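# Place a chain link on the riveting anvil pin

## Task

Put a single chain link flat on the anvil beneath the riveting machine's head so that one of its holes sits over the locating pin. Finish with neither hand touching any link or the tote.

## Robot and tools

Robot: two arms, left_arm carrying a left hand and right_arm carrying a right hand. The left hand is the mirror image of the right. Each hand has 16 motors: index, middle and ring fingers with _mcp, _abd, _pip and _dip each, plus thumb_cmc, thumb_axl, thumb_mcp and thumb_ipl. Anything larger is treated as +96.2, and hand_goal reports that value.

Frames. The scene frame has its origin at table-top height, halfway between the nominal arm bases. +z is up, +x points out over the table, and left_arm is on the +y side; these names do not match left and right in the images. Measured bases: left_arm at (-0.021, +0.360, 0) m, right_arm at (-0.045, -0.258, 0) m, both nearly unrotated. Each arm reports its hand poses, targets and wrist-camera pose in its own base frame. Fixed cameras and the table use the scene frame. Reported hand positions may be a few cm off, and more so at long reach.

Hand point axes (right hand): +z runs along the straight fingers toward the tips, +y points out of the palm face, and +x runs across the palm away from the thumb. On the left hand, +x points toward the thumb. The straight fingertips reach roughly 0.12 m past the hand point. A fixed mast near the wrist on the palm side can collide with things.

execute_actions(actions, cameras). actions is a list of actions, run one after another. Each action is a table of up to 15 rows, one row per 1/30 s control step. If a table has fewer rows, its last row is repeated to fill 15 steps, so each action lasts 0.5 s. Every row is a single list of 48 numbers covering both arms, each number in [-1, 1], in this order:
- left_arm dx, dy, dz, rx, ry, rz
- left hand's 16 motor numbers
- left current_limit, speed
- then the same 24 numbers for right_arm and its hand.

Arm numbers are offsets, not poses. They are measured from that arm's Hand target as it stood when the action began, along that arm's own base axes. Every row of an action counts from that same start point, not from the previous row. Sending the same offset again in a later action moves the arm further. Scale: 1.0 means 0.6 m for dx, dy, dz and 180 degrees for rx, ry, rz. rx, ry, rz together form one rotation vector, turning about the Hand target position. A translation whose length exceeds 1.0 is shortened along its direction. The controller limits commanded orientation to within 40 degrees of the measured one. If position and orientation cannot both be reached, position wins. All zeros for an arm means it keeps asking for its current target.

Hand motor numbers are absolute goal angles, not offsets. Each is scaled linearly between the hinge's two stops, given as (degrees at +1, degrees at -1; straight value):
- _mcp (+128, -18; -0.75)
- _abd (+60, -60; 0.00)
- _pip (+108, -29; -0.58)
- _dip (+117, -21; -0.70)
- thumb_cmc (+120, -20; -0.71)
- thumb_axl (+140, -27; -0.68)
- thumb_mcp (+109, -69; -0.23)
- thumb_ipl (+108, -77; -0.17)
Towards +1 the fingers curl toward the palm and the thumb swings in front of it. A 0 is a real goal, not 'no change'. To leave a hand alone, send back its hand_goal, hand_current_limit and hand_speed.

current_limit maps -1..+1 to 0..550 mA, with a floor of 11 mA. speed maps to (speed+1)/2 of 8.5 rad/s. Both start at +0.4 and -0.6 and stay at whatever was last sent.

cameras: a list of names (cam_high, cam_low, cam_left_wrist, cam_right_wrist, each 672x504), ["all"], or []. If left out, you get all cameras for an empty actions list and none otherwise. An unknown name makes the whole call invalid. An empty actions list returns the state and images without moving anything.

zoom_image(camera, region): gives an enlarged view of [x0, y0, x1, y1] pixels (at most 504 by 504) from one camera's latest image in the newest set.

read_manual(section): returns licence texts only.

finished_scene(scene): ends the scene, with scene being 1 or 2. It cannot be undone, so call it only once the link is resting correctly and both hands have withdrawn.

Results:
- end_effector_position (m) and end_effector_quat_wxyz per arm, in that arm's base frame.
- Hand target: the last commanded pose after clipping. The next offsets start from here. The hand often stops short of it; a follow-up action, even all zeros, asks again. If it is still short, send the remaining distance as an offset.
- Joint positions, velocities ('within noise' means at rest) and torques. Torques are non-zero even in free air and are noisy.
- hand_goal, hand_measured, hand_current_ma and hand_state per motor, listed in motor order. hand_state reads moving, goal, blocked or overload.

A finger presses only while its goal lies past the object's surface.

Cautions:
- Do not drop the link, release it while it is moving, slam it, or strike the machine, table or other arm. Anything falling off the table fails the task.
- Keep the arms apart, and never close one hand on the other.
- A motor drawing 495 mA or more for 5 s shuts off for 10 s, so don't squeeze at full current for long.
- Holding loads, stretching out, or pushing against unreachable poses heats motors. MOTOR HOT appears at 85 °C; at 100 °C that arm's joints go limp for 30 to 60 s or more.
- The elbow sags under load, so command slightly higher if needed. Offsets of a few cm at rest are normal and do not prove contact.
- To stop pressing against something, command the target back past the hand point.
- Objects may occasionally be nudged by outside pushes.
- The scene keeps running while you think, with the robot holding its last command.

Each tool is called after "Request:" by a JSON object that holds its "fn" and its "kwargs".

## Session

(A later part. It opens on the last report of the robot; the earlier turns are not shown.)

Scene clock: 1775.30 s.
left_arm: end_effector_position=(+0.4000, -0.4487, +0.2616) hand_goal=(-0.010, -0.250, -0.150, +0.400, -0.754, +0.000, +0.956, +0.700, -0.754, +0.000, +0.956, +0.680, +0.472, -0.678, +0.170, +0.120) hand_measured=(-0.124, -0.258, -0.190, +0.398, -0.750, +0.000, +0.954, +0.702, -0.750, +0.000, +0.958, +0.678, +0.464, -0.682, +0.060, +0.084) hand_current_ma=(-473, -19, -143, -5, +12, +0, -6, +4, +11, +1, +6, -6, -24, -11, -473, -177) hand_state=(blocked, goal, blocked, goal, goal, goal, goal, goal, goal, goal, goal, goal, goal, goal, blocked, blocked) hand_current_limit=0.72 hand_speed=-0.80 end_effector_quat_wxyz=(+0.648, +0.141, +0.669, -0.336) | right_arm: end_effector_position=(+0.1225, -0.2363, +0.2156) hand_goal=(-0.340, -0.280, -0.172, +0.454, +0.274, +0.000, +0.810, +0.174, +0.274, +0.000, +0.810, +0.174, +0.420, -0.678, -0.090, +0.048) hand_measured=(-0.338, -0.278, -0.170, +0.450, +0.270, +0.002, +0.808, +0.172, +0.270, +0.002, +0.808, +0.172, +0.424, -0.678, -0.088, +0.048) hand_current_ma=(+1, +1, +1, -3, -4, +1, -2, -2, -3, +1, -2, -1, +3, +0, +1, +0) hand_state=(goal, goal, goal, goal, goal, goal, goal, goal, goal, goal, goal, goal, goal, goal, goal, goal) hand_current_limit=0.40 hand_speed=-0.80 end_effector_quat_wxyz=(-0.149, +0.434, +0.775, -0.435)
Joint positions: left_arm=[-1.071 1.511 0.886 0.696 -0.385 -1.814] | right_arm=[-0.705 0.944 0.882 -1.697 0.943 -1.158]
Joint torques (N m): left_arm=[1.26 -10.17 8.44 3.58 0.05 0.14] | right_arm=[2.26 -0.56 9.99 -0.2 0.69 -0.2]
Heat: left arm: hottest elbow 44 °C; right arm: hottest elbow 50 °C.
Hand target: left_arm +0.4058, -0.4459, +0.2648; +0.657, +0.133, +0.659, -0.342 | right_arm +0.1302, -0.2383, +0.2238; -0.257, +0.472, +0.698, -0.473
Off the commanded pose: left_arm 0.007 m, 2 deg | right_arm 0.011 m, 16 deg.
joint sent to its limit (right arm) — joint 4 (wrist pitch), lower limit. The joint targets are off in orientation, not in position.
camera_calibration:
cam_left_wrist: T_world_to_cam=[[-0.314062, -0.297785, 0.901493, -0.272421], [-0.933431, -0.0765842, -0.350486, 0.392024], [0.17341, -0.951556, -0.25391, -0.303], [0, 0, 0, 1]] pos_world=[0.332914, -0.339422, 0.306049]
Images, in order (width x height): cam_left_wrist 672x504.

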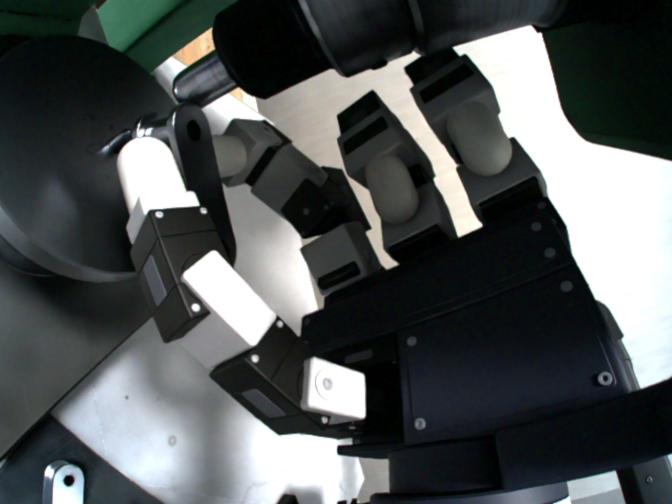

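Request:
{"fn": "execute_actions", "kwargs": {"actions": [[[0.018,0.010,0.003,0,0,0,-0.01,-0.25,-0.15,0.40,-0.753,0,0.956,0.70,-0.753,0,0.956,0.68,0.473,-0.678,0.17,0.12,0.72,-0.8,0,0,0,0,0,0,-0.34,-0.28,-0.172,0.454,0.274,0,0.81,0.174,0.274,0,0.81,0.174,0.42,-0.678,-0.09,0.049,0.4,-0.8]]], "cameras": ["cam_left_wrist"]}}

Request:
{"fn": "zoom_image", "kwargs": {"camera": "cam_left_wrist", "region": [80, 30, 290, 260]}}

Scene clock: 1785.20 s.
left_arm: end_effector_position=(+0.4056, -0.4487, +0.2615) hand_goal=(-0.010, -0.250, -0.150, +0.400, -0.754, +0.000, +0.956, +0.700, -0.754, +0.000, +0.956, +0.680, +0.472, -0.678, +0.170, +0.120) hand_measured=(-0.124, -0.258, -0.190, +0.396, -0.750, +0.000, +0.954, +0.702, -0.750, +0.000, +0.958, +0.678, +0.462, -0.682, +0.060, +0.084) hand_current_ma=(-473, -19, -143, -9, +11, +0, -6, +4, +11, +1, +6, -6, -32, -11, -473, -177) hand_state=(blocked, goal, blocked, goal, goal, goal, goal, goal, goal, goal, goal, goal, goal, goal, blocked, blocked) hand_current_limit=0.72 hand_speed=-0.80 end_effector_quat_wxyz=(+0.645, +0.146, +0.667, -0.344) | right_arm: end_effector_position=(+0.1225, -0.2363, +0.2156) hand_goal=(-0.340, -0.280, -0.172, +0.454, +0.274, +0.000, +0.810, +0.174, +0.274, +0.000, +0.810, +0.174, +0.420, -0.678, -0.090, +0.048) hand_measured=(-0.338, -0.278, -0.170, +0.450, +0.270, +0.002, +0.808, +0.172, +0.270, +0.002, +0.808, +0.172, +0.424, -0.678, -0.088, +0.048) hand_current_ma=(+1, +1, +1, -3, -4, +1, -2, -2, -3, +1, -2, -1, +3, +0, +1, +0) hand_state=(goal, goal, goal, goal, goal, goal, goal, goal, goal, goal, goal, goal, goal, goal, goal, goal) hand_current_limit=0.40 hand_speed=-0.80 end_effector_quat_wxyz=(-0.149, +0.434, +0.775, -0.435)
Joint positions: left_arm=[-1.054 1.511 0.886 0.696 -0.348 -1.821] | right_arm=[-0.705 0.944 0.882 -1.697 0.943 -1.158]
Joint torques (N m): left_arm=[2.32 -10.52 8.53 3.38 0.1 0.16] | right_arm=[2.2 -0.5 10 -0.2 0.69 -0.21]
Heat: left arm: hottest elbow 43 °C; right arm: hottest elbow 50 °C.
Hand target: left_arm +0.4166, -0.4398, +0.2666; +0.657, +0.133, +0.659, -0.342 | right_arm +0.1302, -0.2383, +0.2238; -0.257, +0.472, +0.698, -0.473
Off the commanded pose: left_arm 0.015 m, 2 deg | right_arm 0.011 m, 16 deg.
joint sent to its limit (right arm) — joint 4 (wrist pitch), lower limit. The joint targets are off in orientation, not in position.
camera_calibration:
cam_left_wrist: T_world_to_cam=[[-0.3184, -0.288403, 0.90302, -0.264964], [-0.935379, -0.0590777, -0.348677, 0.405378], [0.153908, -0.955685, -0.250956, -0.298705], [0, 0, 0, 1]] pos_world=[0.340791, -0.337936, 0.305652]
Images, in order (width x height): cam_left_wrist 672x504.

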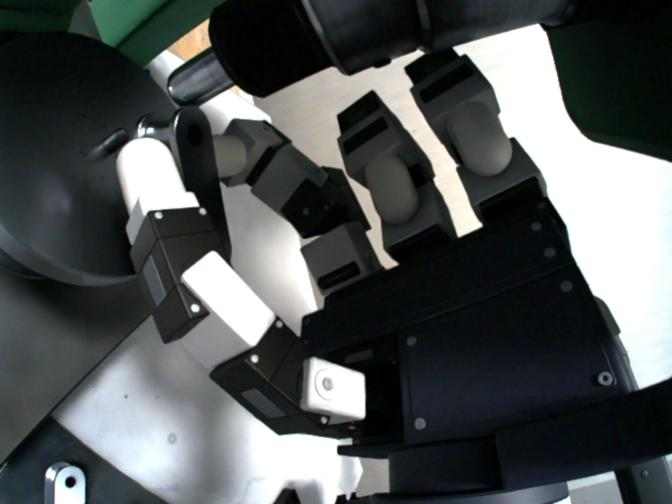

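Scaled by 2.191 from the camera's 672x504 image, which has a finer 960x720 frame.

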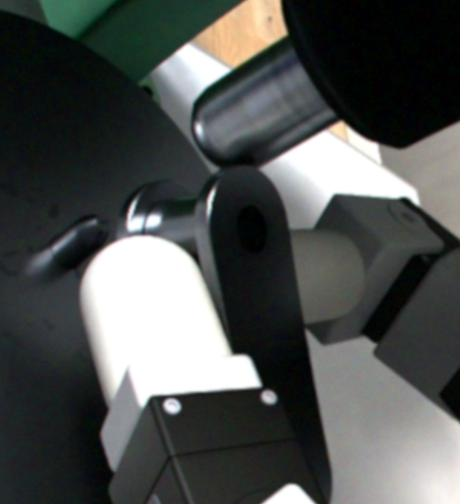

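Request:
{"fn": "execute_actions", "kwargs": {"actions": [[[-0.010,-0.005,0.012,0,0,0,-0.01,-0.25,-0.15,0.40,-0.753,0,0.956,0.70,-0.753,0,0.956,0.68,0.473,-0.678,0.17,0.12,0.72,-0.8,0,0,0,0,0,0,-0.34,-0.28,-0.172,0.454,0.274,0,0.81,0.174,0.274,0,0.81,0.174,0.42,-0.678,-0.09,0.049,0.4,-0.8]]], "cameras": ["cam_left_wrist"]}}

Request:
{"fn": "zoom_image", "kwargs": {"camera": "cam_left_wrist", "region": [80, 30, 290, 260]}}

Scene clock: 1809.17 s.
left_arm: end_effector_position=(+0.4058, -0.4482, +0.2613) hand_goal=(-0.010, -0.250, -0.150, +0.400, -0.754, +0.000, +0.956, +0.700, -0.754, +0.000, +0.956, +0.680, +0.472, -0.678, +0.170, +0.120) hand_measured=(-0.124, -0.260, -0.190, +0.396, -0.750, +0.000, +0.954, +0.702, -0.750, +0.000, +0.958, +0.678, +0.462, -0.682, +0.060, +0.084) hand_current_ma=(-473, -23, -143, -9, +11, +0, -6, +4, +11, +1, +6, -6, -32, -11, -473, -177) hand_state=(blocked, goal, blocked, goal, goal, goal, goal, goal, goal, goal, goal, goal, goal, goal, blocked, blocked) hand_current_limit=0.72 hand_speed=-0.80 end_effector_quat_wxyz=(+0.645, +0.144, +0.667, -0.343) | right_arm: end_effector_position=(+0.1225, -0.2363, +0.2156) hand_goal=(-0.340, -0.280, -0.172, +0.454, +0.274, +0.000, +0.810, +0.174, +0.274, +0.000, +0.810, +0.174, +0.420, -0.678, -0.090, +0.048) hand_measured=(-0.338, -0.278, -0.170, +0.450, +0.270, +0.002, +0.808, +0.172, +0.270, +0.002, +0.808, +0.172, +0.424, -0.678, -0.088, +0.048) hand_current_ma=(+1, +1, +1, -3, -4, +1, -2, -2, -3, +1, -2, -1, +3, +0, +1, +0) hand_state=(goal, goal, goal, goal, goal, goal, goal, goal, goal, goal, goal, goal, goal, goal, goal, goal) hand_current_limit=0.40 hand_speed=-0.80 end_effector_quat_wxyz=(-0.149, +0.434, +0.775, -0.435)
Joint positions: left_arm=[-1.054 1.511 0.886 0.696 -0.351 -1.822] | right_arm=[-0.705 0.944 0.882 -1.697 0.943 -1.158]
Joint torques (N m): left_arm=[0.73 -11.69 9.28 2.39 -0.33 0.2] | right_arm=[2.14 -0.44 10 -0.21 0.69 -0.21]
Heat: left arm: hottest elbow 42 °C; right arm: hottest elbow 50 °C.
Hand target: left_arm +0.4106, -0.4428, +0.2738; +0.657, +0.133, +0.659, -0.342 | right_arm +0.1302, -0.2383, +0.2238; -0.257, +0.472, +0.698, -0.473
Off the commanded pose: left_arm 0.014 m, 2 deg | right_arm 0.011 m, 16 deg.
joint sent to its limit (right arm) — joint 4 (wrist pitch), lower limit. The joint targets are off in orientation, not in position.
camera_calibration:
cam_left_wrist: T_world_to_cam=[[-0.316491, -0.288142, 0.903774, -0.26555], [-0.935607, -0.0623053, -0.347503, 0.403774], [0.15644, -0.955559, -0.249868, -0.299586], [0, 0, 0, 1]] pos_world=[0.340596, -0.337631, 0.305453]
Images, in order (width x height): cam_left_wrist 672x504.

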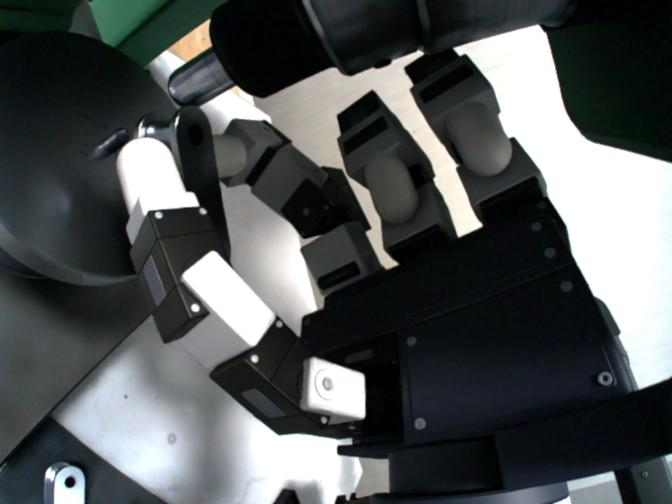

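Scaled by 2.191 from the camera's 672x504 image, which has a finer 960x720 frame.

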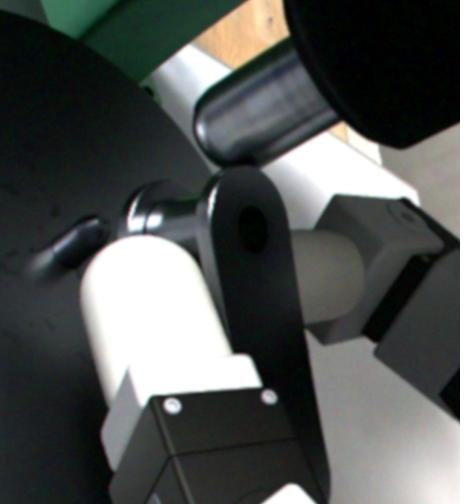

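Request:
{"fn": "execute_actions", "kwargs": {"actions": [[[-0.003,0.0,0.012,0,0,0,-0.01,-0.25,-0.15,0.40,-0.753,0,0.956,0.70,-0.753,0,0.956,0.68,0.473,-0.678,0.17,0.12,0.72,-0.8,0,0,0,0,0,0,-0.34,-0.28,-0.172,0.454,0.274,0,0.81,0.174,0.274,0,0.81,0.174,0.42,-0.678,-0.09,0.049,0.4,-0.8]]]}}

Scene clock: 1812.60 s.
left_arm: end_effector_position=(+0.4059, -0.4475, +0.2614) hand_goal=(-0.010, -0.250, -0.150, +0.400, -0.754, +0.000, +0.956, +0.700, -0.754, +0.000, +0.956, +0.680, +0.472, -0.678, +0.170, +0.120) hand_measured=(-0.124, -0.260, -0.190, +0.398, -0.750, +0.000, +0.954, +0.702, -0.750, +0.000, +0.958, +0.678, +0.462, -0.682, +0.060, +0.084) hand_current_ma=(-473, -27, -143, -7, +11, +0, -6, +4, +11, +1, +6, -6, -27, -11, -473, -177) hand_state=(blocked, goal, blocked, goal, goal, goal, goal, goal, goal, goal, goal, goal, goal, goal, blocked, blocked) hand_current_limit=0.72 hand_speed=-0.80 end_effector_quat_wxyz=(+0.645, +0.143, +0.668, -0.342) | right_arm: end_effector_position=(+0.1225, -0.2363, +0.2156) hand_goal=(-0.340, -0.280, -0.172, +0.454, +0.274, +0.000, +0.810, +0.174, +0.274, +0.000, +0.810, +0.174, +0.420, -0.678, -0.090, +0.048) hand_measured=(-0.338, -0.278, -0.170, +0.450, +0.270, +0.002, +0.808, +0.172, +0.270, +0.002, +0.808, +0.172, +0.424, -0.678, -0.088, +0.048) hand_current_ma=(+1, +1, +1, -3, -4, +1, -2, -2, -3, +1, -2, -1, +3, +0, +1, +0) hand_state=(goal, goal, goal, goal, goal, goal, goal, goal, goal, goal, goal, goal, goal, goal, goal, goal) hand_current_limit=0.40 hand_speed=-0.80 end_effector_quat_wxyz=(-0.149, +0.434, +0.775, -0.435)
Joint positions: left_arm=[-1.054 1.51 0.886 0.694 -0.354 -1.822] | right_arm=[-0.705 0.944 0.882 -1.697 0.943 -1.158]
Joint torques (N m): left_arm=[0.5 -12.63 9.84 1.76 -0.35 0.2] | right_arm=[2.14 -0.5 10 -0.2 0.69 -0.21]
Heat: left arm: hottest elbow 41 °C; right arm: hottest elbow 50 °C.
Hand target: left_arm +0.4088, -0.4429, +0.2809; +0.657, +0.133, +0.659, -0.342 | right_arm +0.1302, -0.2383, +0.2238; -0.257, +0.472, +0.698, -0.473
Off the commanded pose: left_arm 0.020 m, 2 deg | right_arm 0.011 m, 16 deg.
joint sent to its limit (right arm) — joint 4 (wrist pitch), lower limit. The joint targets are off in orientation, not in position.

Request:
{"fn": "execute_actions", "kwargs": {"actions": [[[-0.04,-0.02,0.005,0,0,0,-0.01,-0.25,-0.15,0.40,-0.753,0,0.956,0.70,-0.753,0,0.956,0.68,0.473,-0.678,0.17,0.12,0.72,-0.8,0,0,0,0,0,0,-0.34,-0.28,-0.172,0.454,0.274,0,0.81,0.174,0.274,0,0.81,0.174,0.42,-0.678,-0.09,0.049,0.4,-0.8]]]}}

Request:
{"fn": "execute_actions", "kwargs": {"actions": [[[0.0,0.0,0.015,0,0,0,-0.01,-0.25,-0.15,0.40,-0.753,0,0.956,0.70,-0.753,0,0.956,0.68,0.473,-0.678,0.17,0.12,0.72,-0.8,0,0,0,0,0,0,-0.34,-0.28,-0.172,0.454,0.274,0,0.81,0.174,0.274,0,0.81,0.174,0.42,-0.678,-0.09,0.049,0.4,-0.8]]], "cameras": ["cam_left_wrist"]}}

Scene clock: 1819.20 s.
left_arm: end_effector_position=(+0.3878, -0.4505, +0.2682) hand_goal=(-0.010, -0.250, -0.150, +0.400, -0.754, +0.000, +0.956, +0.700, -0.754, +0.000, +0.956, +0.680, +0.472, -0.678, +0.170, +0.120) hand_measured=(-0.124, -0.260, -0.192, +0.396, -0.752, +0.000, +0.954, +0.702, -0.752, +0.000, +0.958, +0.678, +0.468, -0.680, +0.060, +0.084) hand_current_ma=(-473, -28, -148, -8, +7, +0, -6, +4, +7, +1, +6, -6, -12, -7, -473, -177) hand_state=(blocked, goal, blocked, goal, goal, goal, goal, goal, goal, goal, goal, goal, goal, goal, blocked, blocked) hand_current_limit=0.72 hand_speed=-0.80 end_effector_quat_wxyz=(+0.651, +0.130, +0.668, -0.337) | right_arm: end_effector_position=(+0.1225, -0.2363, +0.2156) hand_goal=(-0.340, -0.280, -0.172, +0.454, +0.274, +0.000, +0.810, +0.174, +0.274, +0.000, +0.810, +0.174, +0.420, -0.678, -0.090, +0.048) hand_measured=(-0.338, -0.278, -0.170, +0.450, +0.270, +0.002, +0.808, +0.172, +0.270, +0.002, +0.808, +0.172, +0.424, -0.678, -0.088, +0.048) hand_current_ma=(+1, +1, +1, -3, -4, +1, -2, -2, -3, +1, -2, -1, +3, +0, +1, +0) hand_state=(goal, goal, goal, goal, goal, goal, goal, goal, goal, goal, goal, goal, goal, goal, goal, goal) hand_current_limit=0.40 hand_speed=-0.80 end_effector_quat_wxyz=(-0.149, +0.434, +0.775, -0.435)
Joint positions: left_arm=[-1.1 1.495 0.886 0.69 -0.428 -1.822] | right_arm=[-0.705 0.944 0.882 -1.697 0.943 -1.158]
Joint torques (N m): left_arm=[-0.32 -11.87 10.07 1.59 -0.16 0.26] | right_arm=[2.14 -0.38 10 -0.21 0.69 -0.21]
Heat: left arm: hottest elbow 41 °C; right arm: hottest elbow 50 °C.
Hand target: left_arm +0.3849, -0.4548, +0.2840; +0.657, +0.133, +0.659, -0.342 | right_arm +0.1302, -0.2383, +0.2238; -0.257, +0.472, +0.698, -0.473
Off the commanded pose: left_arm 0.017 m, 1 deg | right_arm 0.011 m, 16 deg.
joint sent to its limit (right arm) — joint 4 (wrist pitch), lower limit. The joint targets are off in orientation, not in position.

Scene clock: 1820.00 s.
left_arm: end_effector_position=(+0.3867, -0.4483, +0.2707) hand_goal=(-0.010, -0.250, -0.150, +0.400, -0.754, +0.000, +0.956, +0.700, -0.754, +0.000, +0.956, +0.680, +0.472, -0.678, +0.170, +0.120) hand_measured=(-0.124, -0.260, -0.192, +0.396, -0.752, +0.000, +0.954, +0.702, -0.752, +0.000, +0.958, +0.678, +0.468, -0.680, +0.060, +0.084) hand_current_ma=(-473, -28, -148, -8, +7, +0, -6, +4, +7, +1, +6, -6, -12, -7, -473, -177) hand_state=(blocked, goal, blocked, goal, goal, goal, goal, goal, goal, goal, goal, goal, goal, goal, blocked, blocked) hand_current_limit=0.72 hand_speed=-0.80 end_effector_quat_wxyz=(+0.649, +0.133, +0.671, -0.334) | right_arm: end_effector_position=(+0.1225, -0.2363, +0.2156) hand_goal=(-0.340, -0.280, -0.172, +0.454, +0.274, +0.000, +0.810, +0.174, +0.274, +0.000, +0.810, +0.174, +0.420, -0.678, -0.090, +0.048) hand_measured=(-0.338, -0.278, -0.170, +0.450, +0.270, +0.002, +0.808, +0.172, +0.270, +0.002, +0.808, +0.172, +0.424, -0.678, -0.088, +0.048) hand_current_ma=(+1, +1, +1, -3, -4, +1, -2, -2, -3, +1, -2, -1, +3, +0, +1, +0) hand_state=(goal, goal, goal, goal, goal, goal, goal, goal, goal, goal, goal, goal, goal, goal, goal, goal) hand_current_limit=0.40 hand_speed=-0.80 end_effector_quat_wxyz=(-0.149, +0.434, +0.775, -0.435)
Joint positions: left_arm=[-1.1 1.482 0.886 0.667 -0.428 -1.822] | right_arm=[-0.705 0.944 0.882 -1.697 0.943 -1.158]
Joint torques (N m): left_arm=[-0.26 -12.1 11.22 1.47 -0.17 0.27] | right_arm=[2.2 -0.38 10 -0.21 0.69 -0.22]
Heat: left arm: hottest elbow 41 °C; right arm: hottest elbow 50 °C.
Hand target: left_arm +0.3849, -0.4548, +0.2929; +0.657, +0.133, +0.659, -0.342 | right_arm +0.1302, -0.2383, +0.2238; -0.257, +0.472, +0.698, -0.473
Off the commanded pose: left_arm 0.023 m, 2 deg | right_arm 0.011 m, 16 deg.
joint sent to its limit (right arm) — joint 4 (wrist pitch), lower limit. The joint targets are off in orientation, not in position.
camera_calibration:
cam_left_wrist: T_world_to_cam=[[-0.303182, -0.295337, 0.906011, -0.289101], [-0.934965, -0.0915674, -0.34272, 0.374573], [0.184179, -0.950995, -0.248368, -0.303384], [0, 0, 0, 1]] pos_world=[0.318439, -0.3396, 0.314951]
Images, in order (width x height): cam_left_wrist 672x504.

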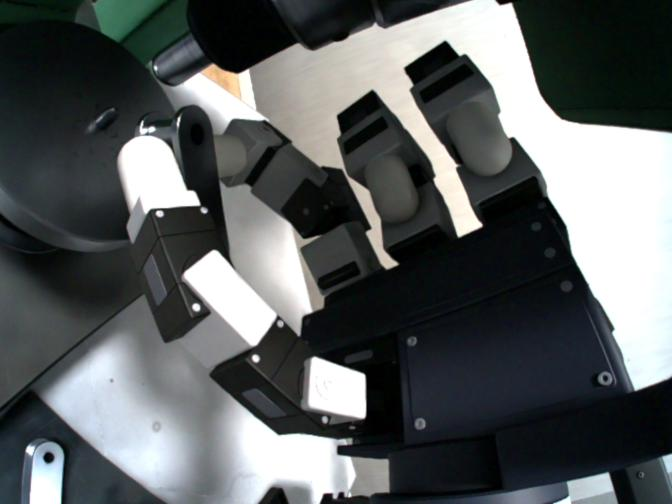

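Request:
{"fn": "zoom_image", "kwargs": {"camera": "cam_left_wrist", "region": [80, 30, 290, 280]}}

Scaled by 2.016 from the camera's 672x504 image, which has a finer 960x720 frame.

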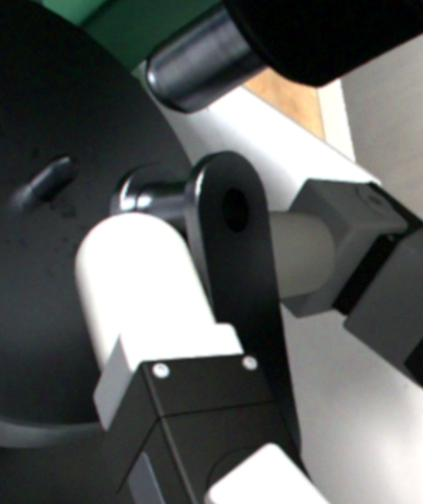

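Request:
{"fn": "execute_actions", "kwargs": {"actions": [[[0.0,0.0,-0.025,0,0,0,-0.01,-0.25,-0.15,0.40,-0.753,0,0.956,0.70,-0.753,0,0.956,0.68,0.473,-0.678,0.17,0.12,0.72,-0.8,0,0,0,0,0,0,-0.34,-0.28,-0.172,0.454,0.274,0,0.81,0.174,0.274,0,0.81,0.174,0.42,-0.678,-0.09,0.049,0.4,-0.8]],[[0.0,0.0,-0.0155,0,0,0,-0.01,-0.25,-0.15,0.40,-0.753,0,0.956,0.70,-0.753,0,0.956,0.68,0.473,-0.678,0.17,0.12,0.72,-0.8,0,0,0,0,0,0,-0.34,-0.28,-0.172,0.454,0.274,0,0.81,0.174,0.274,0,0.81,0.174,0.42,-0.678,-0.09,0.049,0.4,-0.8]]]}}

Scene clock: 1835.37 s.
left_arm: end_effector_position=(+0.3882, -0.4512, +0.2638) hand_goal=(-0.010, -0.250, -0.150, +0.400, -0.754, +0.000, +0.956, +0.700, -0.754, +0.000, +0.956, +0.680, +0.472, -0.678, +0.170, +0.120) hand_measured=(-0.124, -0.260, -0.192, +0.396, -0.752, +0.000, +0.954, +0.702, -0.752, +0.000, +0.958, +0.678, +0.468, -0.680, +0.060, +0.084) hand_current_ma=(-473, -28, -148, -8, +7, +0, -6, +4, +7, +1, +6, -6, -12, -7, -473, -177) hand_state=(blocked, goal, blocked, goal, goal, goal, goal, goal, goal, goal, goal, goal, goal, goal, blocked, blocked) hand_current_limit=0.72 hand_speed=-0.80 end_effector_quat_wxyz=(+0.649, +0.133, +0.671, -0.334) | right_arm: end_effector_position=(+0.1225, -0.2363, +0.2156) hand_goal=(-0.340, -0.280, -0.172, +0.454, +0.274, +0.000, +0.810, +0.174, +0.274, +0.000, +0.810, +0.174, +0.420, -0.678, -0.090, +0.048) hand_measured=(-0.338, -0.278, -0.170, +0.450, +0.270, +0.002, +0.808, +0.172, +0.270, +0.002, +0.808, +0.172, +0.424, -0.678, -0.088, +0.048) hand_current_ma=(+1, +1, +1, -3, -4, +1, -2, -2, -3, +1, -2, -1, +3, +0, +1, +0) hand_state=(goal, goal, goal, goal, goal, goal, goal, goal, goal, goal, goal, goal, goal, goal, goal, goal) hand_current_limit=0.40 hand_speed=-0.80 end_effector_quat_wxyz=(-0.149, +0.434, +0.775, -0.435)
Joint positions: left_arm=[-1.1 1.501 0.886 0.687 -0.428 -1.822] | right_arm=[-0.705 0.944 0.882 -1.697 0.943 -1.158]
Joint torques (N m): left_arm=[-0.5 -10.52 8.2 3.58 -0.15 0.25] | right_arm=[2.2 -0.44 9.98 -0.21 0.69 -0.21]
Heat: left arm: hottest elbow 42 °C; right arm: hottest elbow 50 °C.
Hand target: left_arm +0.3849, -0.4548, +0.2687; +0.657, +0.133, +0.659, -0.342 | right_arm +0.1302, -0.2383, +0.2238; -0.257, +0.472, +0.698, -0.473
Off the commanded pose: left_arm 0.007 m, 2 deg | right_arm 0.011 m, 16 deg.
joint sent to its limit (right arm) — joint 4 (wrist pitch), lower limit. The joint targets are off in orientation, not in position.

Request:
{"fn": "execute_actions", "kwargs": {"actions": [[[0.026,0.018,0.0,0,0,0,-0.01,-0.25,-0.15,0.40,-0.753,0,0.956,0.70,-0.753,0,0.956,0.68,0.473,-0.678,0.17,0.12,0.72,-0.8,0,0,0,0,0,0,-0.34,-0.28,-0.172,0.454,0.274,0,0.81,0.174,0.274,0,0.81,0.174,0.42,-0.678,-0.09,0.049,0.4,-0.8]]], "cameras": ["cam_left_wrist"]}}

Request:
{"fn": "zoom_image", "kwargs": {"camera": "cam_left_wrist", "region": [80, 50, 230, 200]}}

Scene clock: 1839.20 s.
left_arm: end_effector_position=(+0.3958, -0.4475, +0.2612) hand_goal=(-0.010, -0.250, -0.150, +0.400, -0.754, +0.000, +0.956, +0.700, -0.754, +0.000, +0.956, +0.680, +0.472, -0.678, +0.170, +0.120) hand_measured=(-0.124, -0.260, -0.192, +0.396, -0.752, +0.000, +0.954, +0.702, -0.752, +0.000, +0.958, +0.678, +0.468, -0.680, +0.060, +0.084) hand_current_ma=(-473, -28, -148, -7, +6, +0, -6, +4, +6, +1, +6, -6, -12, -7, -473, -177) hand_state=(blocked, goal, blocked, goal, goal, goal, goal, goal, goal, goal, goal, goal, goal, goal, blocked, blocked) hand_current_limit=0.72 hand_speed=-0.80 end_effector_quat_wxyz=(+0.646, +0.138, +0.671, -0.336) | right_arm: end_effector_position=(+0.1225, -0.2363, +0.2156) hand_goal=(-0.340, -0.280, -0.172, +0.454, +0.274, +0.000, +0.810, +0.174, +0.274, +0.000, +0.810, +0.174, +0.420, -0.678, -0.090, +0.048) hand_measured=(-0.338, -0.278, -0.170, +0.450, +0.270, +0.002, +0.808, +0.172, +0.270, +0.002, +0.808, +0.172, +0.424, -0.678, -0.088, +0.048) hand_current_ma=(+1, +1, +1, -3, -4, +1, -2, -2, -3, +1, -2, -1, +3, +0, +1, +0) hand_state=(goal, goal, goal, goal, goal, goal, goal, goal, goal, goal, goal, goal, goal, goal, goal, goal) hand_current_limit=0.40 hand_speed=-0.80 end_effector_quat_wxyz=(-0.149, +0.434, +0.775, -0.435)
Joint positions: left_arm=[-1.078 1.501 0.881 0.687 -0.394 -1.822] | right_arm=[-0.705 0.944 0.882 -1.697 0.943 -1.158]
Joint torques (N m): left_arm=[0.97 -10.93 8.24 3.63 0.09 0.22] | right_arm=[2.2 -0.44 9.99 -0.2 0.69 -0.21]
Heat: left arm: hottest elbow 41 °C; right arm: hottest elbow 50 °C.
Hand target: left_arm +0.4004, -0.4441, +0.2687; +0.657, +0.133, +0.659, -0.342 | right_arm +0.1302, -0.2383, +0.2238; -0.257, +0.472, +0.698, -0.473
Off the commanded pose: left_arm 0.010 m, 2 deg | right_arm 0.011 m, 16 deg.
joint sent to its limit (right arm) — joint 4 (wrist pitch), lower limit. The joint targets are off in orientation, not in position.
camera_calibration:
cam_left_wrist: T_world_to_cam=[[-0.306152, -0.297272, 0.904379, -0.276651], [-0.936124, -0.0786732, -0.342758, 0.386112], [0.173043, -0.951546, -0.254198, -0.300936], [0, 0, 0, 1]] pos_world=[0.328826, -0.338219, 0.306043]
Images, in order (width x height): cam_left_wrist 672x504.

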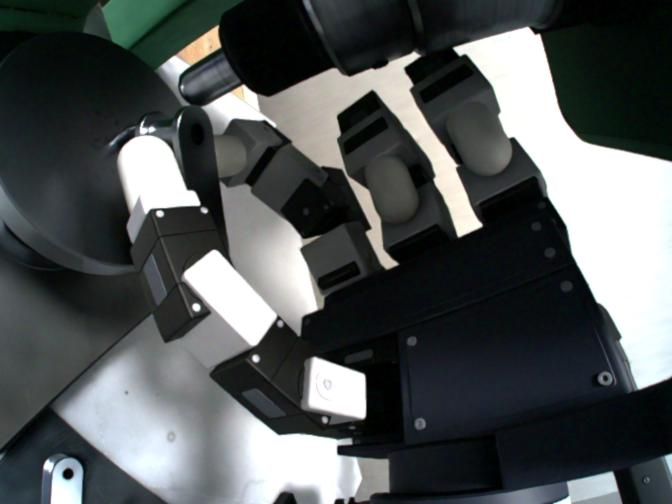

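Scaled by 3.360 from the camera's 672x504 image, which has a finer 960x720 frame.

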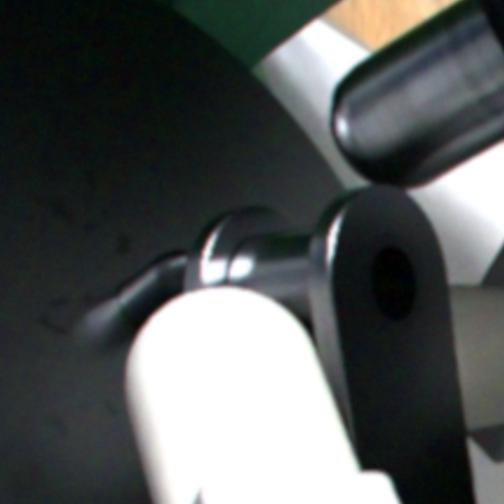

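Request:
{"fn": "execute_actions", "kwargs": {"actions": [[[0.0,0.0,0.026,0,0,0,-0.01,-0.25,-0.15,0.40,-0.753,0,0.956,0.70,-0.753,0,0.956,0.68,0.473,-0.678,0.17,0.12,0.72,-0.8,0,0,0,0,0,0,-0.34,-0.28,-0.172,0.454,0.274,0,0.81,0.174,0.274,0,0.81,0.174,0.42,-0.678,-0.09,0.049,0.4,-0.8]]]}}

Scene clock: 1845.23 s.
left_arm: end_effector_position=(+0.3950, -0.4460, +0.2682) hand_goal=(-0.010, -0.250, -0.150, +0.400, -0.754, +0.000, +0.956, +0.700, -0.754, +0.000, +0.956, +0.680, +0.472, -0.678, +0.170, +0.120) hand_measured=(-0.124, -0.260, -0.192, +0.396, -0.752, +0.000, +0.954, +0.702, -0.752, +0.000, +0.958, +0.678, +0.468, -0.680, +0.060, +0.084) hand_current_ma=(-473, -28, -148, -7, +6, +0, -6, +4, +6, +1, +6, -6, -12, -7, -473, -177) hand_state=(blocked, goal, blocked, goal, goal, goal, goal, goal, goal, goal, goal, goal, goal, goal, blocked, blocked) hand_current_limit=0.72 hand_speed=-0.80 end_effector_quat_wxyz=(+0.649, +0.136, +0.667, -0.339) | right_arm: end_effector_position=(+0.1225, -0.2363, +0.2156) hand_goal=(-0.340, -0.280, -0.172, +0.454, +0.274, +0.000, +0.810, +0.174, +0.274, +0.000, +0.810, +0.174, +0.420, -0.678, -0.090, +0.048) hand_measured=(-0.338, -0.278, -0.170, +0.450, +0.270, +0.002, +0.808, +0.172, +0.270, +0.002, +0.808, +0.172, +0.424, -0.678, -0.088, +0.048) hand_current_ma=(+1, +1, +1, -3, -4, +1, -2, -2, -3, +1, -2, -1, +3, +0, +1, +0) hand_state=(goal, goal, goal, goal, goal, goal, goal, goal, goal, goal, goal, goal, goal, goal, goal, goal) hand_current_limit=0.40 hand_speed=-0.80 end_effector_quat_wxyz=(-0.149, +0.434, +0.775, -0.435)
Joint positions: left_arm=[-1.078 1.489 0.881 0.687 -0.394 -1.822] | right_arm=[-0.705 0.944 0.882 -1.697 0.943 -1.158]
Joint torques (N m): left_arm=[1.32 -11.63 9.96 1.68 0.09 0.22] | right_arm=[2.2 -0.5 9.99 -0.2 0.69 -0.21]
Heat: left arm: hottest elbow 41 °C; right arm: hottest elbow 50 °C.
Hand target: left_arm +0.4004, -0.4441, +0.2842; +0.657, +0.133, +0.659, -0.342 | right_arm +0.1302, -0.2383, +0.2238; -0.257, +0.472, +0.698, -0.473
Off the commanded pose: left_arm 0.017 m, 1 deg | right_arm 0.011 m, 16 deg.
joint sent to its limit (right arm) — joint 4 (wrist pitch), lower limit. The joint targets are off in orientation, not in position.

Request:
{"fn": "execute_actions", "kwargs": {"actions": [[[0.012,0.012,-0.022,0,0,0,-0.01,-0.25,-0.15,0.40,-0.753,0,0.956,0.70,-0.753,0,0.956,0.68,0.473,-0.678,0.17,0.12,0.72,-0.8,0,0,0,0,0,0,-0.34,-0.28,-0.172,0.454,0.274,0,0.81,0.174,0.274,0,0.81,0.174,0.42,-0.678,-0.09,0.049,0.4,-0.8]]], "cameras": ["cam_left_wrist"]}}

Request:
{"fn": "zoom_image", "kwargs": {"camera": "cam_left_wrist", "region": [80, 50, 230, 200]}}

Scene clock: 1850.83 s.
left_arm: end_effector_position=(+0.4022, -0.4414, +0.2662) hand_goal=(-0.010, -0.250, -0.150, +0.400, -0.754, +0.000, +0.956, +0.700, -0.754, +0.000, +0.956, +0.680, +0.472, -0.678, +0.170, +0.120) hand_measured=(-0.124, -0.260, -0.192, +0.396, -0.752, +0.000, +0.954, +0.702, -0.752, +0.000, +0.958, +0.678, +0.468, -0.680, +0.060, +0.084) hand_current_ma=(-473, -28, -148, -7, +6, +0, -6, +4, +6, +1, +6, -6, -10, -6, -473, -177) hand_state=(blocked, goal, blocked, goal, goal, goal, goal, goal, goal, goal, goal, goal, goal, goal, blocked, blocked) hand_current_limit=0.72 hand_speed=-0.80 end_effector_quat_wxyz=(+0.648, +0.138, +0.668, -0.339) | right_arm: end_effector_position=(+0.1225, -0.2363, +0.2156) hand_goal=(-0.340, -0.280, -0.172, +0.454, +0.274, +0.000, +0.810, +0.174, +0.274, +0.000, +0.810, +0.174, +0.420, -0.678, -0.090, +0.048) hand_measured=(-0.338, -0.278, -0.170, +0.450, +0.270, +0.002, +0.808, +0.172, +0.270, +0.002, +0.808, +0.172, +0.424, -0.678, -0.088, +0.048) hand_current_ma=(+1, +1, +1, -3, -4, +1, -2, -2, -3, +1, -2, -1, +3, +0, +1, +0) hand_state=(goal, goal, goal, goal, goal, goal, goal, goal, goal, goal, goal, goal, goal, goal, goal, goal) hand_current_limit=0.40 hand_speed=-0.80 end_effector_quat_wxyz=(-0.149, +0.434, +0.775, -0.435)
Joint positions: left_arm=[-1.058 1.489 0.877 0.687 -0.371 -1.822] | right_arm=[-0.705 0.944 0.882 -1.697 0.943 -1.158]
Joint torques (N m): left_arm=[1.55 -10.58 8.32 3.21 0.09 0.2] | right_arm=[2.14 -0.44 10 -0.2 0.69 -0.21]
Heat: left arm: hottest elbow 41 °C; right arm: hottest elbow 50 °C.
Hand target: left_arm +0.4076, -0.4369, +0.2712; +0.657, +0.133, +0.659, -0.342 | right_arm +0.1302, -0.2383, +0.2238; -0.257, +0.472, +0.698, -0.473
Off the commanded pose: left_arm 0.008 m, 2 deg | right_arm 0.011 m, 16 deg.
joint sent to its limit (right arm) — joint 4 (wrist pitch), lower limit. The joint targets are off in orientation, not in position.
camera_calibration:
cam_left_wrist: T_world_to_cam=[[-0.312039, -0.290338, 0.904619, -0.272131], [-0.93448, -0.0779842, -0.347369, 0.395189], [0.1714, -0.953741, -0.246981, -0.297168], [0, 0, 0, 1]] pos_world=[0.335315, -0.331613, 0.310056]
Images, in order (width x height): cam_left_wrist 672x504.

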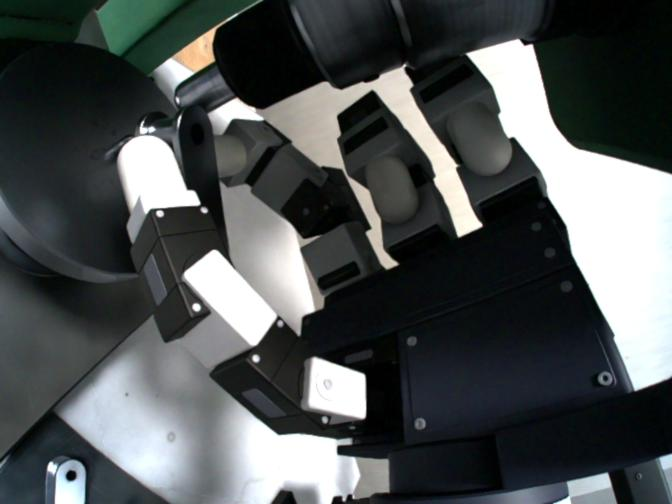

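Scaled by 3.360 from the camera's 672x504 image, which has a finer 960x720 frame.

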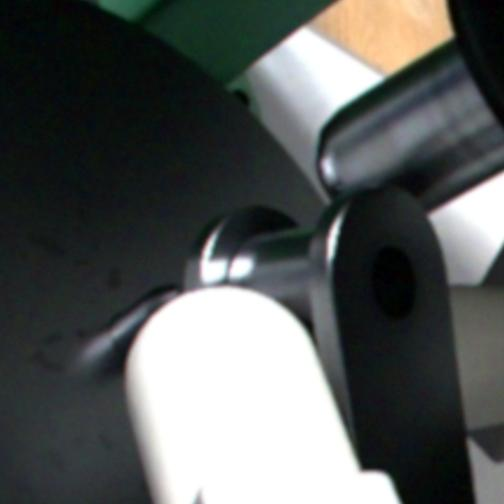

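Request:
{"fn": "execute_actions", "kwargs": {"actions": [[[0.006,0.0,-0.006,0,0,0,-0.01,-0.25,-0.15,0.40,-0.753,0,0.956,0.70,-0.753,0,0.956,0.68,0.473,-0.678,0.17,0.12,0.72,-0.8,0,0,0,0,0,0,-0.34,-0.28,-0.172,0.454,0.274,0,0.81,0.174,0.274,0,0.81,0.174,0.42,-0.678,-0.09,0.049,0.4,-0.8]]], "cameras": ["cam_left_wrist"]}}

Request:
{"fn": "zoom_image", "kwargs": {"camera": "cam_left_wrist", "region": [80, 50, 230, 200]}}

Scene clock: 1856.10 s.
left_arm: end_effector_position=(+0.4051, -0.4401, +0.2646) hand_goal=(-0.010, -0.250, -0.150, +0.400, -0.754, +0.000, +0.956, +0.700, -0.754, +0.000, +0.956, +0.680, +0.472, -0.678, +0.170, +0.120) hand_measured=(-0.124, -0.260, -0.192, +0.396, -0.752, +0.000, +0.954, +0.702, -0.752, +0.000, +0.958, +0.678, +0.468, -0.680, +0.060, +0.084) hand_current_ma=(-473, -28, -148, -7, +6, +0, -6, +4, +6, +1, +6, -6, -10, -6, -473, -177) hand_state=(blocked, goal, blocked, goal, goal, goal, goal, goal, goal, goal, goal, goal, goal, goal, blocked, blocked) hand_current_limit=0.72 hand_speed=-0.80 end_effector_quat_wxyz=(+0.647, +0.139, +0.669, -0.338) | right_arm: end_effector_position=(+0.1225, -0.2363, +0.2156) hand_goal=(-0.340, -0.280, -0.172, +0.454, +0.274, +0.000, +0.810, +0.174, +0.274, +0.000, +0.810, +0.174, +0.420, -0.678, -0.090, +0.048) hand_measured=(-0.338, -0.278, -0.170, +0.450, +0.270, +0.002, +0.808, +0.172, +0.270, +0.002, +0.808, +0.172, +0.424, -0.678, -0.088, +0.048) hand_current_ma=(+1, +1, +1, -3, -4, +1, -2, -2, -3, +1, -2, -1, +3, +0, +1, +0) hand_state=(goal, goal, goal, goal, goal, goal, goal, goal, goal, goal, goal, goal, goal, goal, goal, goal) hand_current_limit=0.40 hand_speed=-0.80 end_effector_quat_wxyz=(-0.149, +0.434, +0.775, -0.435)
Joint positions: left_arm=[-1.051 1.492 0.877 0.687 -0.365 -1.822] | right_arm=[-0.705 0.944 0.882 -1.697 0.943 -1.158]
Joint torques (N m): left_arm=[1.49 -10.23 8.35 3.67 0.11 0.17] | right_arm=[2.2 -0.44 10.02 -0.2 0.68 -0.21]
Heat: left arm: hottest elbow 41 °C; right arm: hottest elbow 50 °C.
Hand target: left_arm +0.4113, -0.4368, +0.2676; +0.657, +0.133, +0.659, -0.342 | right_arm +0.1302, -0.2383, +0.2238; -0.257, +0.472, +0.698, -0.473
Off the commanded pose: left_arm 0.007 m, 2 deg | right_arm 0.011 m, 16 deg.
joint sent to its limit (right arm) — joint 4 (wrist pitch), lower limit. The joint targets are off in orientation, not in position.
camera_calibration:
cam_left_wrist: T_world_to_cam=[[-0.310766, -0.293194, 0.904136, -0.271043], [-0.934827, -0.0776781, -0.346504, 0.397519], [0.171824, -0.952892, -0.249946, -0.295864], [0, 0, 0, 1]] pos_world=[0.338218, -0.330516, 0.308852]
Images, in order (width x height): cam_left_wrist 672x504.

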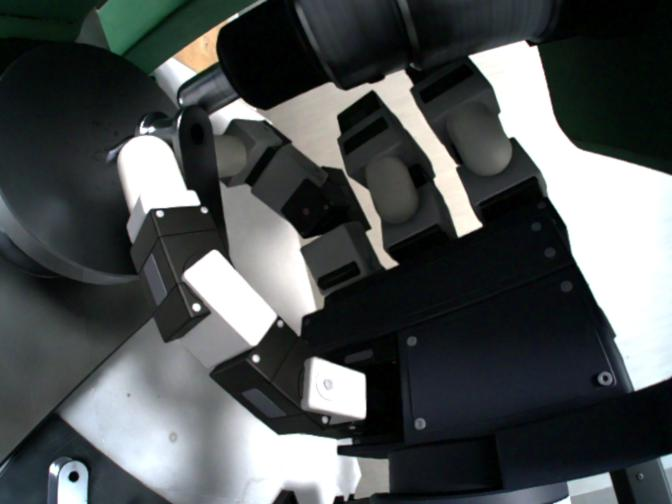

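Scaled by 3.360 from the camera's 672x504 image, which has a finer 960x720 frame.

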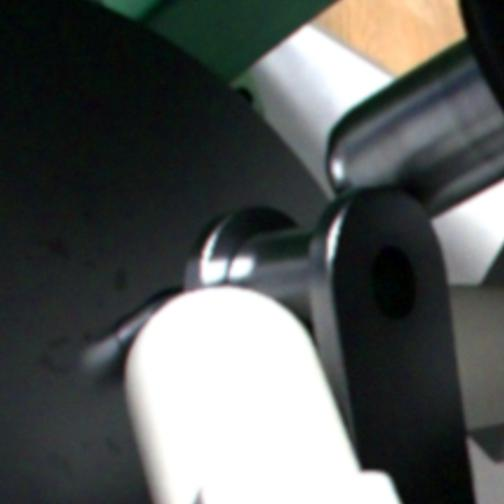

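Request:
{"fn": "execute_actions", "kwargs": {"actions": [[[0.011,0.006,-0.001,0,0,0,-0.01,-0.25,-0.15,0.40,-0.753,0,0.956,0.70,-0.753,0,0.956,0.68,0.473,-0.678,0.17,0.12,0.72,-0.8,0,0,0,0,0,0,-0.34,-0.28,-0.172,0.454,0.274,0,0.81,0.174,0.274,0,0.81,0.174,0.42,-0.678,-0.09,0.049,0.4,-0.8]]], "cameras": ["cam_left_wrist"]}}

Request:
{"fn": "zoom_image", "kwargs": {"camera": "cam_left_wrist", "region": [80, 50, 230, 200]}}

Scene clock: 1869.73 s.
left_arm: end_effector_position=(+0.4083, -0.4402, +0.2635) hand_goal=(-0.010, -0.250, -0.150, +0.400, -0.754, +0.000, +0.956, +0.700, -0.754, +0.000, +0.956, +0.680, +0.472, -0.678, +0.170, +0.120) hand_measured=(-0.124, -0.260, -0.192, +0.396, -0.752, +0.000, +0.954, +0.702, -0.752, +0.000, +0.958, +0.678, +0.470, -0.680, +0.060, +0.084) hand_current_ma=(-473, -27, -148, -11, +6, +0, -6, +4, +6, +1, +6, -6, -6, -4, -473, -177) hand_state=(blocked, goal, blocked, goal, goal, goal, goal, goal, goal, goal, goal, goal, goal, goal, blocked, blocked) hand_current_limit=0.72 hand_speed=-0.80 end_effector_quat_wxyz=(+0.645, +0.145, +0.668, -0.342) | right_arm: end_effector_position=(+0.1225, -0.2363, +0.2156) hand_goal=(-0.340, -0.280, -0.172, +0.454, +0.274, +0.000, +0.810, +0.174, +0.274, +0.000, +0.810, +0.174, +0.420, -0.678, -0.090, +0.048) hand_measured=(-0.338, -0.278, -0.170, +0.450, +0.270, +0.002, +0.808, +0.172, +0.270, +0.002, +0.808, +0.172, +0.424, -0.678, -0.088, +0.048) hand_current_ma=(+1, +1, +1, -3, -4, +1, -2, -2, -3, +1, -2, -1, +3, +0, +1, +0) hand_state=(goal, goal, goal, goal, goal, goal, goal, goal, goal, goal, goal, goal, goal, goal, goal, goal) hand_current_limit=0.40 hand_speed=-0.80 end_effector_quat_wxyz=(-0.149, +0.434, +0.775, -0.435)
Joint positions: left_arm=[-1.041 1.493 0.875 0.688 -0.339 -1.822] | right_arm=[-0.705 0.944 0.882 -1.697 0.943 -1.158]
Joint torques (N m): left_arm=[1.96 -9.93 8.47 3.73 0.09 0.18] | right_arm=[2.2 -0.44 10.02 -0.2 0.69 -0.21]
Motor temperatures (°C): left_arm=[27 37 40 29 28 27] | right_arm=[26 27 50 23 25 25]
Heat: left arm: hottest elbow 40 °C; right arm: hottest elbow 50 °C.
Hand target: left_arm +0.4178, -0.4332, +0.2669; +0.657, +0.133, +0.659, -0.342 | right_arm +0.1302, -0.2383, +0.2238; -0.257, +0.472, +0.698, -0.473
Off the commanded pose: left_arm 0.012 m, 2 deg | right_arm 0.011 m, 16 deg.
joint sent to its limit (right arm) — joint 4 (wrist pitch), lower limit. The joint targets are off in orientation, not in position.
camera_calibration:
cam_left_wrist: T_world_to_cam=[[-0.315971, -0.290461, 0.903213, -0.265571], [-0.935614, -0.0625864, -0.347433, 0.407262], [0.157445, -0.954838, -0.251984, -0.291342], [0, 0, 0, 1]] pos_world=[0.342998, -0.329833, 0.30795]
Images, in order (width x height): cam_left_wrist 672x504.

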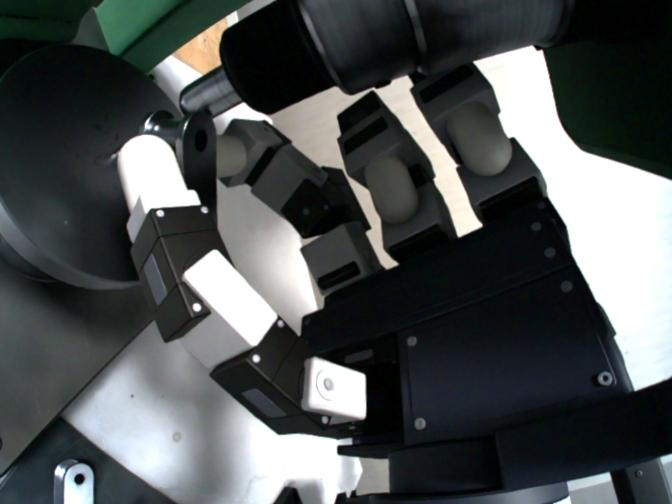

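Scaled by 3.360 from the camera's 672x504 image, which has a finer 960x720 frame.

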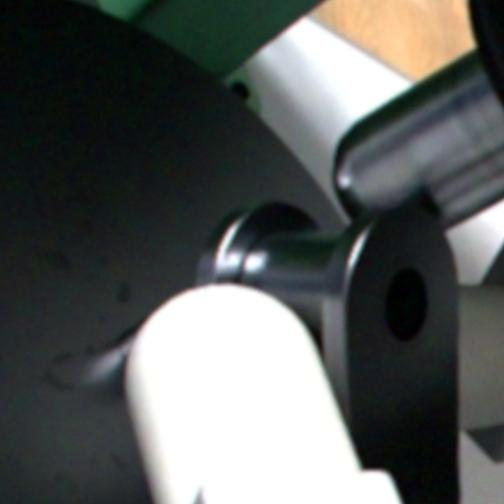

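Request:
{"fn": "execute_actions", "kwargs": {"actions": [[[-0.055,-0.032,0.0,0,0,0,-0.01,-0.25,-0.15,0.40,-0.753,0,0.956,0.70,-0.753,0,0.956,0.68,0.473,-0.678,0.17,0.12,0.72,-0.8,0,0,0,0,0,0,-0.34,-0.28,-0.172,0.454,0.274,0,0.81,0.174,0.274,0,0.81,0.174,0.42,-0.678,-0.09,0.049,0.4,-0.8]]], "cameras": ["cam_left_wrist"]}}

Request:
{"fn": "zoom_image", "kwargs": {"camera": "cam_left_wrist", "region": [90, 80, 270, 280]}}

Scene clock: 1923.90 s.
left_arm: end_effector_position=(+0.3857, -0.4492, +0.2610) hand_goal=(-0.010, -0.250, -0.150, +0.400, -0.754, +0.000, +0.956, +0.700, -0.754, +0.000, +0.956, +0.680, +0.472, -0.678, +0.170, +0.120) hand_measured=(-0.124, -0.260, -0.192, +0.396, -0.752, +0.000, +0.954, +0.702, -0.752, +0.000, +0.958, +0.678, +0.472, -0.678, +0.060, +0.084) hand_current_ma=(-473, -27, -151, -11, +5, +0, -6, +4, +5, +1, +6, -5, +1, +0, -473, -177) hand_state=(blocked, goal, blocked, goal, goal, goal, goal, goal, goal, goal, goal, goal, goal, goal, blocked, blocked) hand_current_limit=0.72 hand_speed=-0.80 end_effector_quat_wxyz=(+0.647, +0.134, +0.671, -0.336) | right_arm: end_effector_position=(+0.1225, -0.2363, +0.2156) hand_goal=(-0.340, -0.280, -0.172, +0.454, +0.274, +0.000, +0.810, +0.174, +0.274, +0.000, +0.810, +0.174, +0.420, -0.678, -0.090, +0.048) hand_measured=(-0.338, -0.278, -0.170, +0.450, +0.270, +0.002, +0.808, +0.172, +0.270, +0.002, +0.808, +0.172, +0.424, -0.678, -0.088, +0.048) hand_current_ma=(+1, +1, +1, -3, -4, +1, -2, -2, -3, +1, -2, -1, +3, +0, +1, +0) hand_state=(goal, goal, goal, goal, goal, goal, goal, goal, goal, goal, goal, goal, goal, goal, goal, goal) hand_current_limit=0.40 hand_speed=-0.80 end_effector_quat_wxyz=(-0.149, +0.434, +0.775, -0.435)
Joint positions: left_arm=[-1.102 1.497 0.874 0.693 -0.425 -1.824] | right_arm=[-0.705 0.944 0.882 -1.697 0.943 -1.158]
Joint torques (N m): left_arm=[-0.26 -10.05 8.75 3.55 -0.18 0.24] | right_arm=[2.26 -0.38 9.99 -0.23 0.68 -0.21]
Heat: left arm: hottest elbow 40 °C; right arm: hottest elbow 50 °C.
Hand target: left_arm +0.3848, -0.4525, +0.2668; +0.657, +0.133, +0.659, -0.342 | right_arm +0.1302, -0.2383, +0.2238; -0.257, +0.472, +0.698, -0.473
Off the commanded pose: left_arm 0.007 m, 2 deg | right_arm 0.011 m, 16 deg.
joint sent to its limit (right arm) — joint 4 (wrist pitch), lower limit. The joint targets are off in orientation, not in position.
camera_calibration:
cam_left_wrist: T_world_to_cam=[[-0.303138, -0.294352, 0.906347, -0.280603], [-0.935918, -0.0870374, -0.341295, 0.372284], [0.179347, -0.951726, -0.249105, -0.304827], [0, 0, 0, 1]] pos_world=[0.318036, -0.340305, 0.305449]
Images, in order (width x height): cam_left_wrist 672x504.

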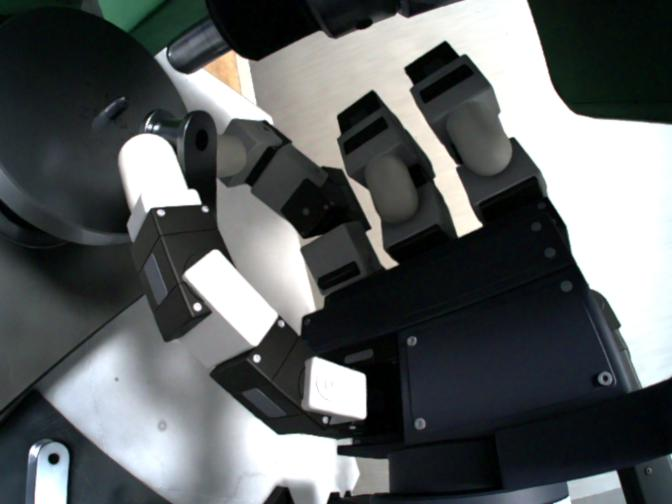

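Scaled by 2.520 from the camera's 672x504 image, which has a finer 960x720 frame.

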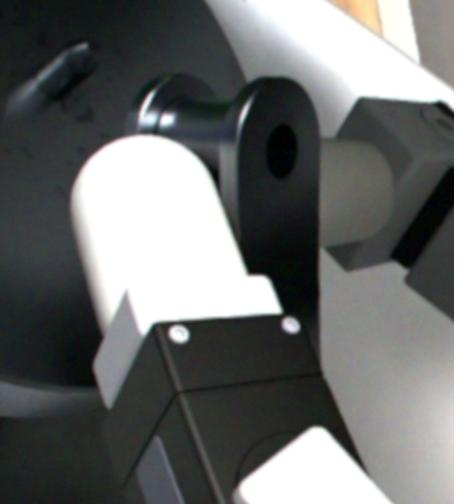

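Request:
{"fn": "execute_actions", "kwargs": {"actions": [[[0.0,0.0,-0.018,0,0,0,-0.01,-0.25,-0.15,0.40,-0.753,0,0.956,0.70,-0.753,0,0.956,0.68,0.473,-0.678,0.17,0.12,0.72,-0.8,0,0,0,0,0,0,-0.34,-0.28,-0.172,0.454,0.274,0,0.81,0.174,0.274,0,0.81,0.174,0.42,-0.678,-0.09,0.049,0.4,-0.8]]], "cameras": ["cam_left_wrist"]}}

Request:
{"fn": "zoom_image", "kwargs": {"camera": "cam_left_wrist", "region": [90, 80, 270, 280]}}

Scene clock: 1930.13 s.
left_arm: end_effector_position=(+0.3864, -0.4505, +0.2507) hand_goal=(-0.010, -0.250, -0.150, +0.400, -0.754, +0.000, +0.956, +0.700, -0.754, +0.000, +0.956, +0.680, +0.472, -0.678, +0.170, +0.120) hand_measured=(-0.124, -0.260, -0.192, +0.396, -0.752, +0.000, +0.954, +0.702, -0.752, +0.000, +0.958, +0.678, +0.472, -0.678, +0.060, +0.084) hand_current_ma=(-473, -27, -151, -11, +5, +0, -6, +4, +5, +1, +6, -5, +1, +0, -473, -177) hand_state=(blocked, goal, blocked, goal, goal, goal, goal, goal, goal, goal, goal, goal, goal, goal, blocked, blocked) hand_current_limit=0.72 hand_speed=-0.80 end_effector_quat_wxyz=(+0.648, +0.134, +0.670, -0.336) | right_arm: end_effector_position=(+0.1225, -0.2363, +0.2156) hand_goal=(-0.340, -0.280, -0.172, +0.454, +0.274, +0.000, +0.810, +0.174, +0.274, +0.000, +0.810, +0.174, +0.420, -0.678, -0.090, +0.048) hand_measured=(-0.338, -0.278, -0.170, +0.450, +0.270, +0.002, +0.808, +0.172, +0.270, +0.002, +0.808, +0.172, +0.424, -0.678, -0.088, +0.048) hand_current_ma=(+1, +1, +1, -3, -4, +1, -2, -2, -3, +1, -2, -1, +3, +0, +1, +0) hand_state=(goal, goal, goal, goal, goal, goal, goal, goal, goal, goal, goal, goal, goal, goal, goal, goal) hand_current_limit=0.40 hand_speed=-0.80 end_effector_quat_wxyz=(-0.149, +0.434, +0.775, -0.435)
Joint positions: left_arm=[-1.102 1.519 0.865 0.726 -0.425 -1.824] | right_arm=[-0.705 0.944 0.882 -1.697 0.943 -1.158]
Joint torques (N m): left_arm=[-0.03 -10.52 8.2 3.54 -0.18 0.24] | right_arm=[2.14 -0.44 9.98 -0.21 0.69 -0.21]
Heat: left arm: hottest elbow 40 °C; right arm: hottest elbow 50 °C.
Hand target: left_arm +0.3848, -0.4525, +0.2561; +0.657, +0.133, +0.659, -0.342 | right_arm +0.1302, -0.2383, +0.2238; -0.257, +0.472, +0.698, -0.473
Off the commanded pose: left_arm 0.006 m, 2 deg | right_arm 0.011 m, 16 deg.
joint sent to its limit (right arm) — joint 4 (wrist pitch), lower limit. The joint targets are off in orientation, not in position.
camera_calibration:
cam_left_wrist: T_world_to_cam=[[-0.304036, -0.292627, 0.906604, -0.270371], [-0.935593, -0.0876163, -0.342038, 0.369041], [0.179523, -0.952204, -0.247141, -0.309513], [0, 0, 0, 1]] pos_world=[0.318634, -0.341503, 0.294852]
Images, in order (width x height): cam_left_wrist 672x504.

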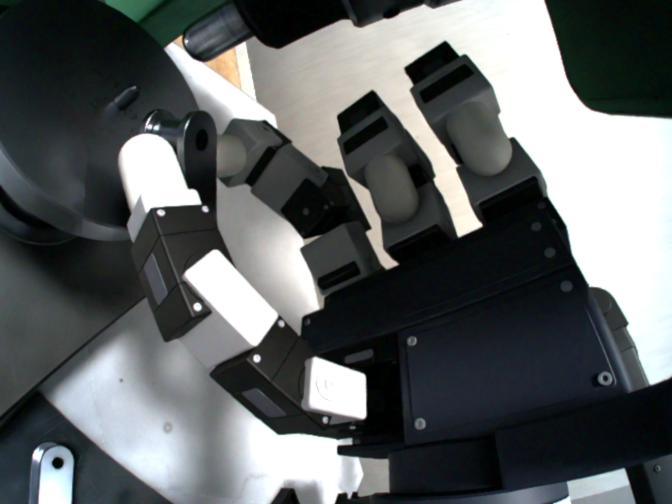

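Scaled by 2.520 from the camera's 672x504 image, which has a finer 960x720 frame.

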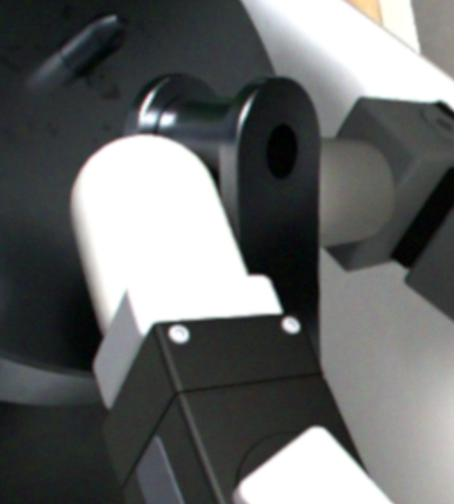

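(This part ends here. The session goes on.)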